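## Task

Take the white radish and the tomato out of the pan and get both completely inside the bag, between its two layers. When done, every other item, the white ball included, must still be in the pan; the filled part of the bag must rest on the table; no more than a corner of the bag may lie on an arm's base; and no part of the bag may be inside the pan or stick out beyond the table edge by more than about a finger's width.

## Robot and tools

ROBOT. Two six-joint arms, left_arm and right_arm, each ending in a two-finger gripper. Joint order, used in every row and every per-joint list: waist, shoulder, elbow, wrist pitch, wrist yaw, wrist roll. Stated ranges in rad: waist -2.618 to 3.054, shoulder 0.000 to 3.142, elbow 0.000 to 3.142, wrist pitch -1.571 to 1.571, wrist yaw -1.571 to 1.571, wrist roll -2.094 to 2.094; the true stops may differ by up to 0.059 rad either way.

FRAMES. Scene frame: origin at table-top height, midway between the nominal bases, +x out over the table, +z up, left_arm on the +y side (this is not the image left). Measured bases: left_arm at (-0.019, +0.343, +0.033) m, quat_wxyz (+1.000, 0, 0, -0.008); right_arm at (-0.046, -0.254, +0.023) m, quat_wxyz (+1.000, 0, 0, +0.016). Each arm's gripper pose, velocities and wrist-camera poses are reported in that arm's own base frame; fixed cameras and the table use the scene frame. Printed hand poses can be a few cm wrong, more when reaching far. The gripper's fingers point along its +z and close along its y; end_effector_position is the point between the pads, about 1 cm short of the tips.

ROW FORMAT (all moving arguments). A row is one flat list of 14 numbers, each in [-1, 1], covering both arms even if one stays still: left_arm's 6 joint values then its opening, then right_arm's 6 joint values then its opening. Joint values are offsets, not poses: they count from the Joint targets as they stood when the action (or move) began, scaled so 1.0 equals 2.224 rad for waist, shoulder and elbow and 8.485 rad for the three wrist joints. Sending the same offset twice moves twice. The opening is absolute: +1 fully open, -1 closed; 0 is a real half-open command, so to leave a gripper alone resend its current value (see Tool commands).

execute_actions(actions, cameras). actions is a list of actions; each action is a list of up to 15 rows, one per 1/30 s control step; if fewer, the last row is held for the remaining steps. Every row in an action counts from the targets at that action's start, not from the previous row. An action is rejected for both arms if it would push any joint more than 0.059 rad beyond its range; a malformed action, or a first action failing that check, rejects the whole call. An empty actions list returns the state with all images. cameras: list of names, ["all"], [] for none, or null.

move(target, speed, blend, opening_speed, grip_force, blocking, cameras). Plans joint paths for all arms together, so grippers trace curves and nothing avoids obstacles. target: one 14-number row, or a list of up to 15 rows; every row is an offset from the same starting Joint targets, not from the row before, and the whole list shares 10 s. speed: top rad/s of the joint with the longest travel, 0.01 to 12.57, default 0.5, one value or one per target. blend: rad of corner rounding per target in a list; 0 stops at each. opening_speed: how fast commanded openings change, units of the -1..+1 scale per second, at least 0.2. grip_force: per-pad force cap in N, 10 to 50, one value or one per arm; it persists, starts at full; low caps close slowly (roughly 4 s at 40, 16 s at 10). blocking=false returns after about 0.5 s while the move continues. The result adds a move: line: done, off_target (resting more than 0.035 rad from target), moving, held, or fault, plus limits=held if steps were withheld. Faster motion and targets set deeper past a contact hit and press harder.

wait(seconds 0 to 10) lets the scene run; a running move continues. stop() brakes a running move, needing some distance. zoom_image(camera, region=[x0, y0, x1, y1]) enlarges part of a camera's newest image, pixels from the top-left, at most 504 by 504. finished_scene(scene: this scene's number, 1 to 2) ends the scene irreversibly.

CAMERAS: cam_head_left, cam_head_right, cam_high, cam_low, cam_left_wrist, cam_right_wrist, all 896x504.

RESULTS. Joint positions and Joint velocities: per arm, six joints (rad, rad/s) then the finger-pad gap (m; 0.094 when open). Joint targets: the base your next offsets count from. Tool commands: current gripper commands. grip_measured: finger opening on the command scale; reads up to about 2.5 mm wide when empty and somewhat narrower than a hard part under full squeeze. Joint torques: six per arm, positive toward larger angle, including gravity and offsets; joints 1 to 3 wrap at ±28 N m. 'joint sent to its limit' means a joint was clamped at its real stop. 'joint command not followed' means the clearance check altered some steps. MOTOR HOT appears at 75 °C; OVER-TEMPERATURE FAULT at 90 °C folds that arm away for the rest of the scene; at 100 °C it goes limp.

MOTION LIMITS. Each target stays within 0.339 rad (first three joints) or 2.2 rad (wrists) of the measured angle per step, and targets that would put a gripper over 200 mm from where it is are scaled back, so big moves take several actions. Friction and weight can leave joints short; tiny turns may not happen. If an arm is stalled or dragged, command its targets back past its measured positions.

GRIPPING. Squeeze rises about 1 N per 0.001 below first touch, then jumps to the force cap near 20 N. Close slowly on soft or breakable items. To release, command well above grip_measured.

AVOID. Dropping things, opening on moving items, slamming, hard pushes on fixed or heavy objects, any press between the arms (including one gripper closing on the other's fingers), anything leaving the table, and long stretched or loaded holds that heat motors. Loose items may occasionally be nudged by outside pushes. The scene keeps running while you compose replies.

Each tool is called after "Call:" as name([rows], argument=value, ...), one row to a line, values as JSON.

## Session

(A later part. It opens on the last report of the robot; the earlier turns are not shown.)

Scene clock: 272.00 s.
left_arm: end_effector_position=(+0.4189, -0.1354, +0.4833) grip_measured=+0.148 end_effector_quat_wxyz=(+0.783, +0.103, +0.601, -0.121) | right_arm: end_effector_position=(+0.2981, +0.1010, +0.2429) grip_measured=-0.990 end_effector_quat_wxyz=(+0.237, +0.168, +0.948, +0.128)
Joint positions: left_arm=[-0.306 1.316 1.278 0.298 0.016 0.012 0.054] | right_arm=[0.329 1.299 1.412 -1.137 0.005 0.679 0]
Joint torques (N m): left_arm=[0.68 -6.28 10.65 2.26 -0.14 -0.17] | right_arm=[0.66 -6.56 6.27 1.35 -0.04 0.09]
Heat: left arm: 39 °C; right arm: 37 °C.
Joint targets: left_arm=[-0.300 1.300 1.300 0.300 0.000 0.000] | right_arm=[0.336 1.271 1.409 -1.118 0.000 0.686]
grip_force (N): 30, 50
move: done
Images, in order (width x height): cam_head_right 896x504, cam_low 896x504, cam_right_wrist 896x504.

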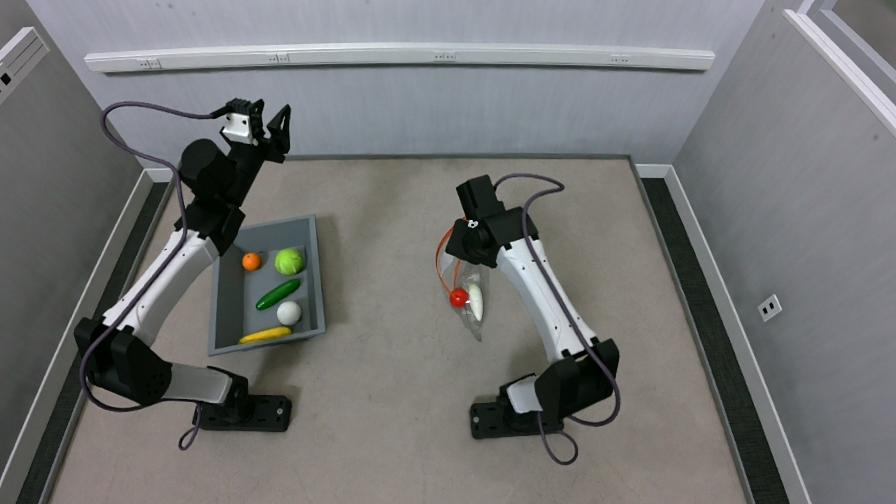

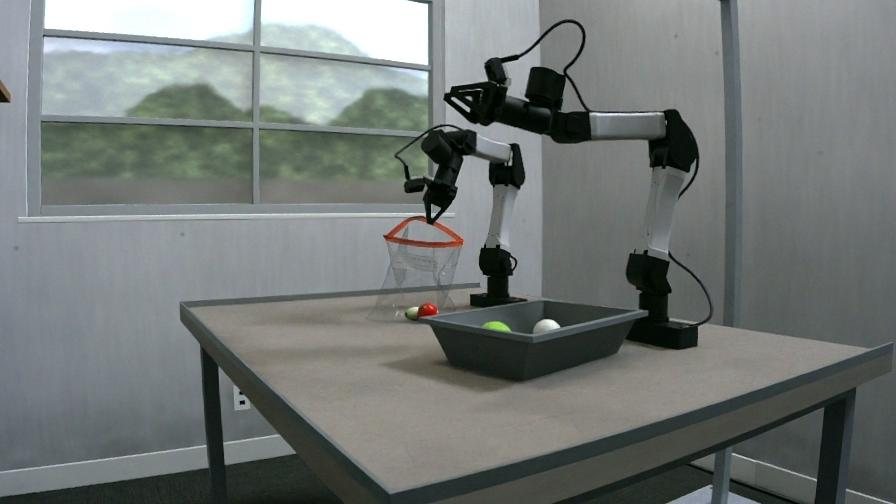

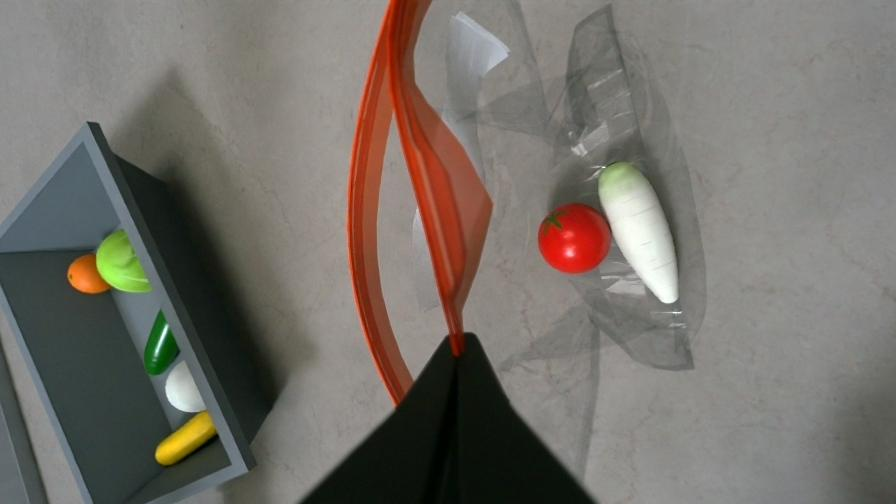

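Call:
move([
  [0,0,0,0,0,0,0.15,0.1082,0.0667,0.0014,0.0171,0,0.0284,-1],
  [0,0,0,0,0,0,0.15,0.1861,0.1482,-0.0692,0.0570,0,0.0488,-1],
  [0,0,0,0,0,0,0.15,0.2044,0.2092,-0.13,0.0889,0,0.0535,-1],
  [0,0,0,0,0,0,0.15,0.2044,0.2607,-0.182,0.1149,0,0.0535,-1],
], speed=0.25, blend=[0.08,0.08,0.05,0], cameras=["all"])

Scene clock: 277.83 s.
left_arm: end_effector_position=(+0.4189, -0.1354, +0.4833) grip_measured=+0.148 end_effector_quat_wxyz=(+0.783, +0.103, +0.601, -0.121) | right_arm: end_effector_position=(+0.3081, +0.3064, +0.0192) grip_measured=-0.990 end_effector_quat_wxyz=(+0.165, +0.167, +0.944, +0.232)
Joint positions: left_arm=[-0.306 1.316 1.278 0.298 0.016 0.012 0.054] | right_arm=[0.784 1.839 1.006 -0.161 0.004 1.133 0]
Joint torques (N m): left_arm=[0.66 -6.3 10.58 2.25 -0.14 -0.17] | right_arm=[0.64 -7.23 5.81 1.35 -0.03 0.08]
Heat: left arm: 39 °C; right arm: 37 °C.
Joint targets: left_arm=[-0.300 1.300 1.300 0.300 0.000 0.000] | right_arm=[0.791 1.851 1.004 -0.143 0.000 1.140]
grip_force (N): 30, 50
move: done

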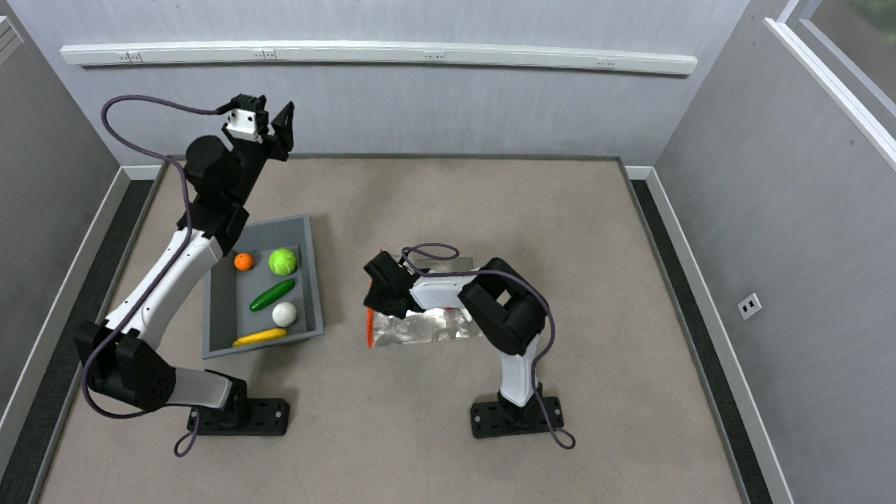

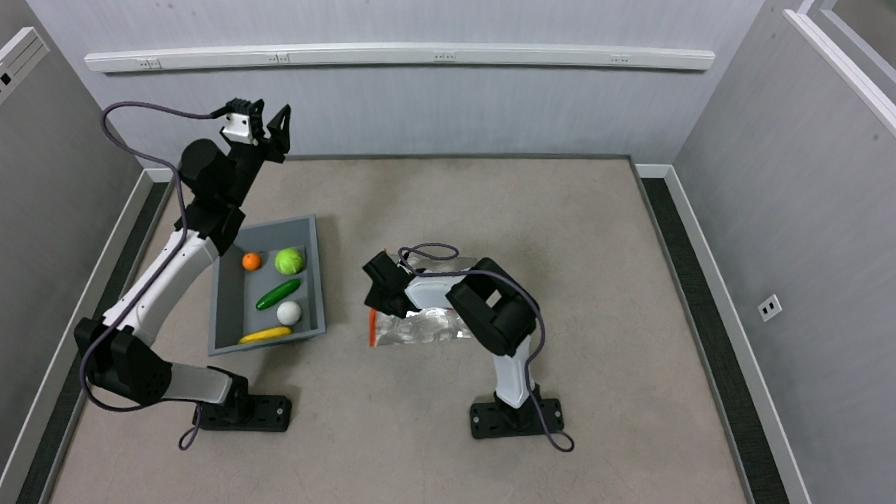

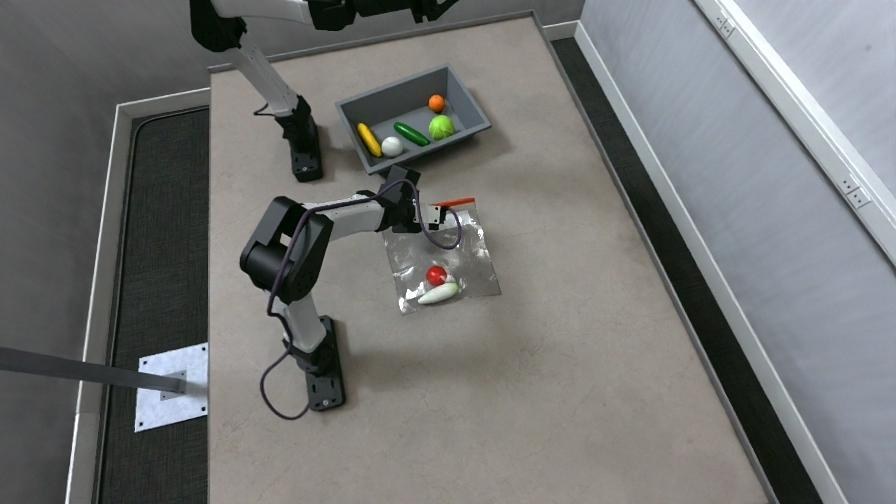

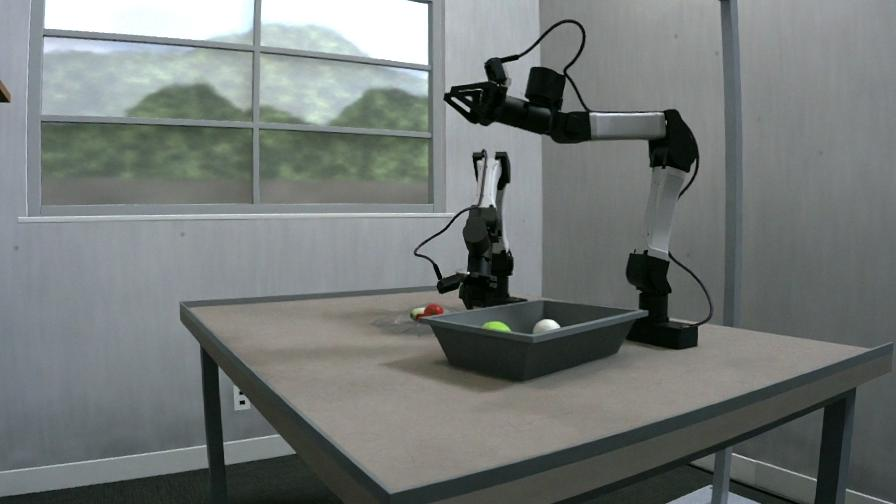

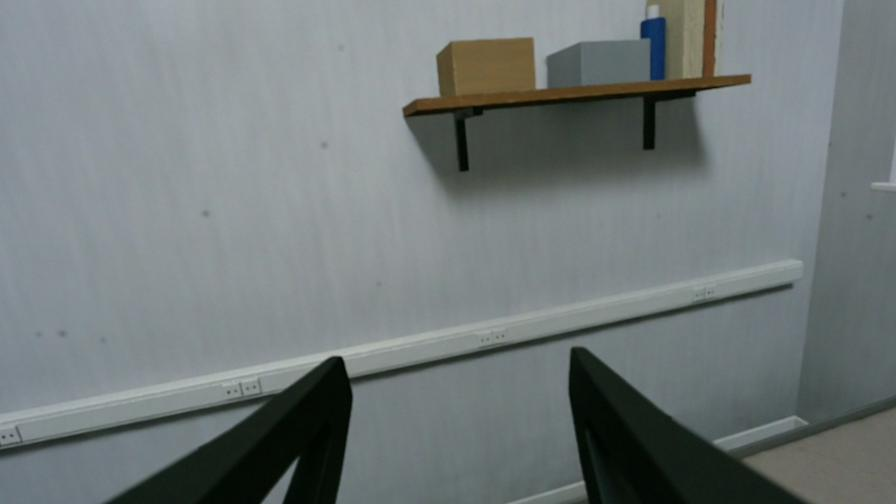

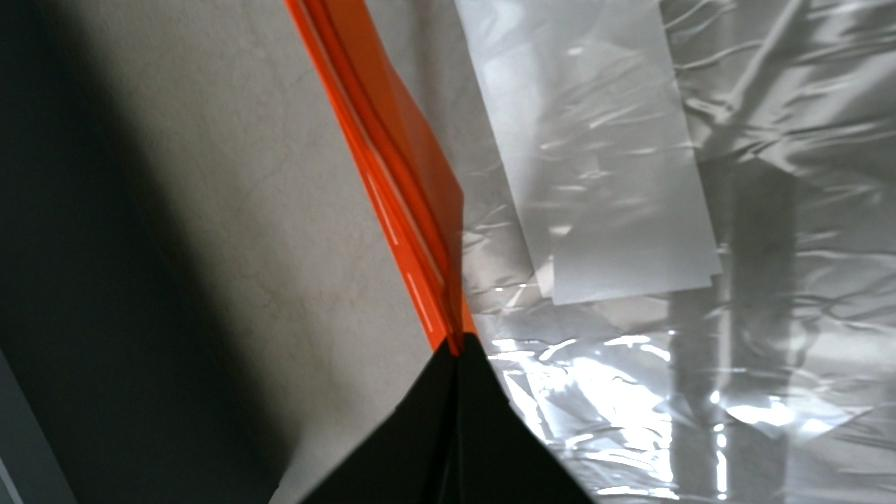

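Call:
move([
  [0,0,0,0,0,0,0.15,0,0.0103,-0.0113,0.0057,0,0,-1],
  [0,0,0,0,0,0,0.15,0,0.0103,-0.0113,0.0057,0,0,-0.3],
], speed=0.2, opening_speed=0.5, cameras=["cam_right_wrist"])

Scene clock: 280.67 s.
left_arm: end_effector_position=(+0.4189, -0.1354, +0.4833) grip_measured=+0.148 end_effector_quat_wxyz=(+0.783, +0.103, +0.601, -0.121) | right_arm: end_effector_position=(+0.3079, +0.3062, +0.0091) grip_measured=-0.301 end_effector_quat_wxyz=(+0.166, +0.167, +0.943, +0.234)
Joint positions: left_arm=[-0.306 1.316 1.278 0.298 0.016 0.012 0.054] | right_arm=[0.784 1.86 0.982 -0.111 0.004 1.134 0.033]
Joint torques (N m): left_arm=[0.65 -6.22 10.58 2.26 -0.16 -0.17] | right_arm=[0.64 -7.1 5.55 1.38 -0.03 0.08]
Heat: left arm: 39 °C; right arm: 37 °C.
Joint targets: left_arm=[-0.300 1.300 1.300 0.300 0.000 0.000] | right_arm=[0.791 1.874 0.979 -0.094 0.000 1.140]
grip_force (N): 30, 50
move: done
Images, in order (width x height): cam_right_wrist 896x504.

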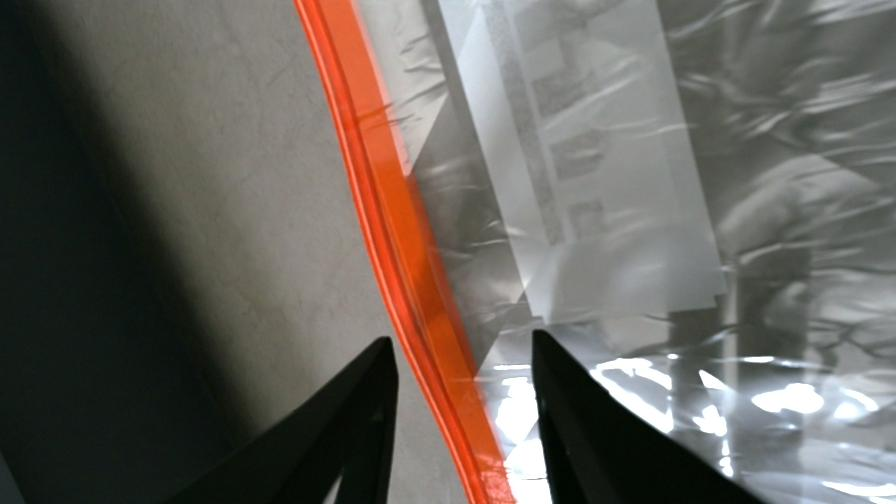

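Call:
move([
  [0,0,0,0,0,0,0.15,0,-0.0573,0.0633,-0.0316,0,0,-0.3],
  [0,0,0,0,0,0,0.15,0,-0.0862,0.2257,-0.0831,0,0,-0.3],
  [0,0,0,0,0,0,0.15,-0.18,-0.12,0.2257,-0.0831,0,0,-0.3],
], speed=[0.25,0.5,0.6], blend=[0.05,0.1,0], cameras=["cam_head_left","cam_high","cam_low","cam_right_wrist"])

Call:
zoom_image(camera="cam_head_left", region=[320, 200, 540, 380])

Call:
zoom_image(camera="cam_high", region=[330, 60, 530, 330])

Scene clock: 284.03 s.
left_arm: end_effector_position=(+0.4189, -0.1354, +0.4833) grip_measured=+0.148 end_effector_quat_wxyz=(+0.783, +0.103, +0.601, -0.121) | right_arm: end_effector_position=(+0.3954, +0.1617, +0.1813) grip_measured=-0.301 end_effector_quat_wxyz=(+0.207, +0.349, +0.893, +0.197)
Joint positions: left_arm=[-0.306 1.316 1.278 0.298 0.016 0.012 0.054] | right_arm=[0.389 1.645 1.453 -0.799 0.001 1.134 0.033]
Joint torques (N m): left_arm=[0.68 -6.32 10.62 2.26 -0.15 -0.17] | right_arm=[0.1 -10.96 9.63 1.23 0 0.08]
Heat: left arm: 39 °C; right arm: 38 °C.
Joint targets: left_arm=[-0.300 1.300 1.300 0.300 0.000 0.000] | right_arm=[0.390 1.607 1.481 -0.800 0.000 1.140]
grip_force (N): 30, 50
move: off_target (right_arm); right_arm: the shoulder is farthest, 0.038 rad from its target
Images, in order (width x height): cam_head_left 896x504, cam_high 896x504, cam_low 896x504, cam_right_wrist 896x504.

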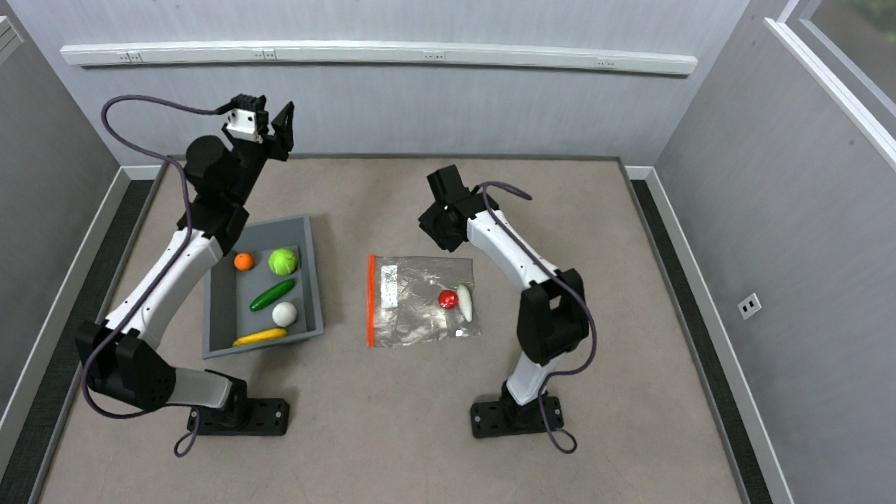

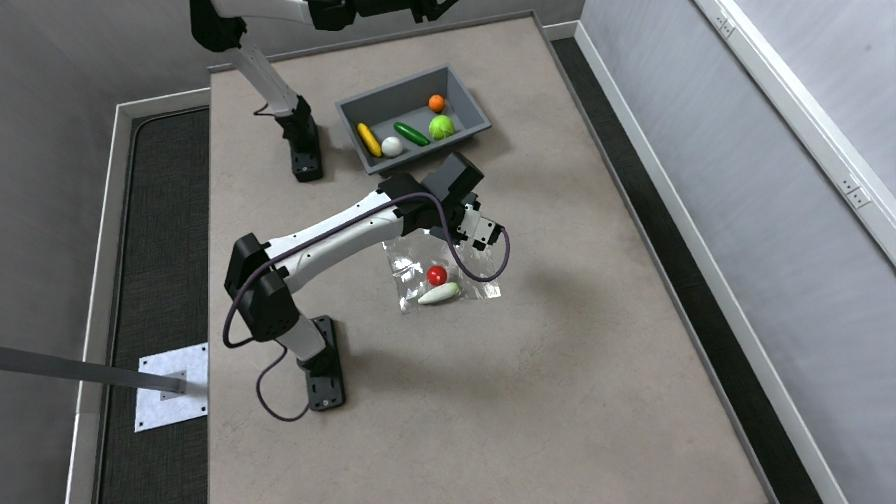

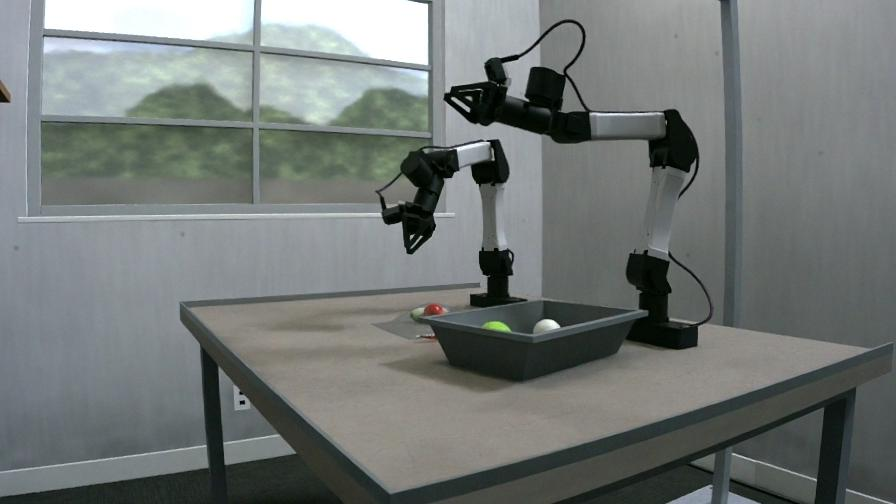

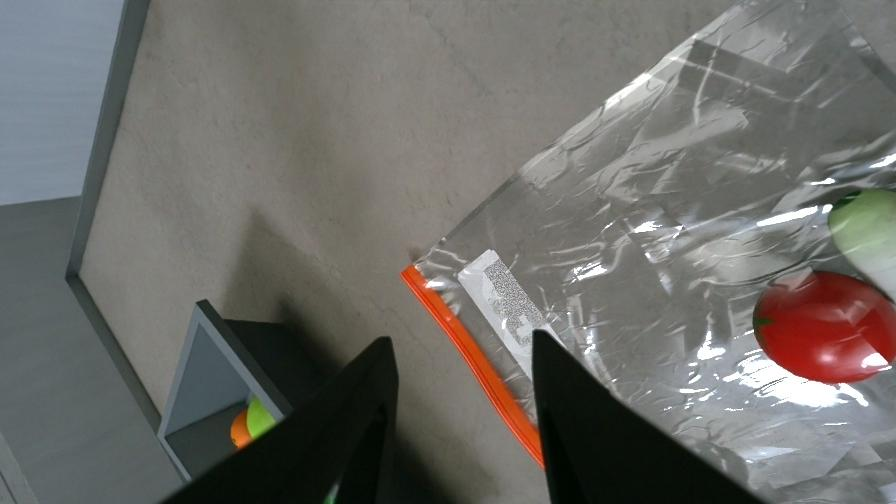

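Scaled by 2.291 from the camera's 896x504 image, which has a finer 1280x720 frame.

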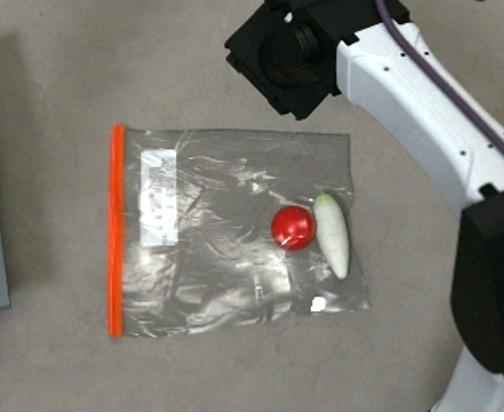

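Scaled by 1.867 from the camera's 896x504 image, which has a finer 1280x720 frame.

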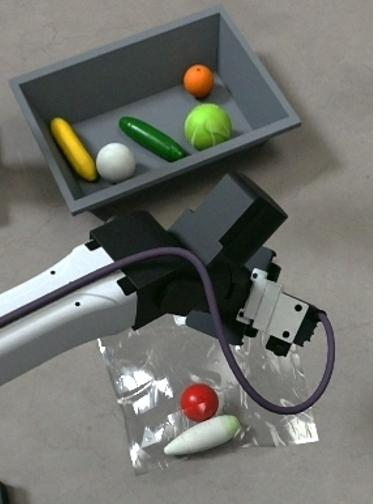

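Both objects are well inside the flat bag, and everything else is in the pan. I'm finishing scene 1.

Call:
finished_scene(scene=1)

The scene is finished: the task was done.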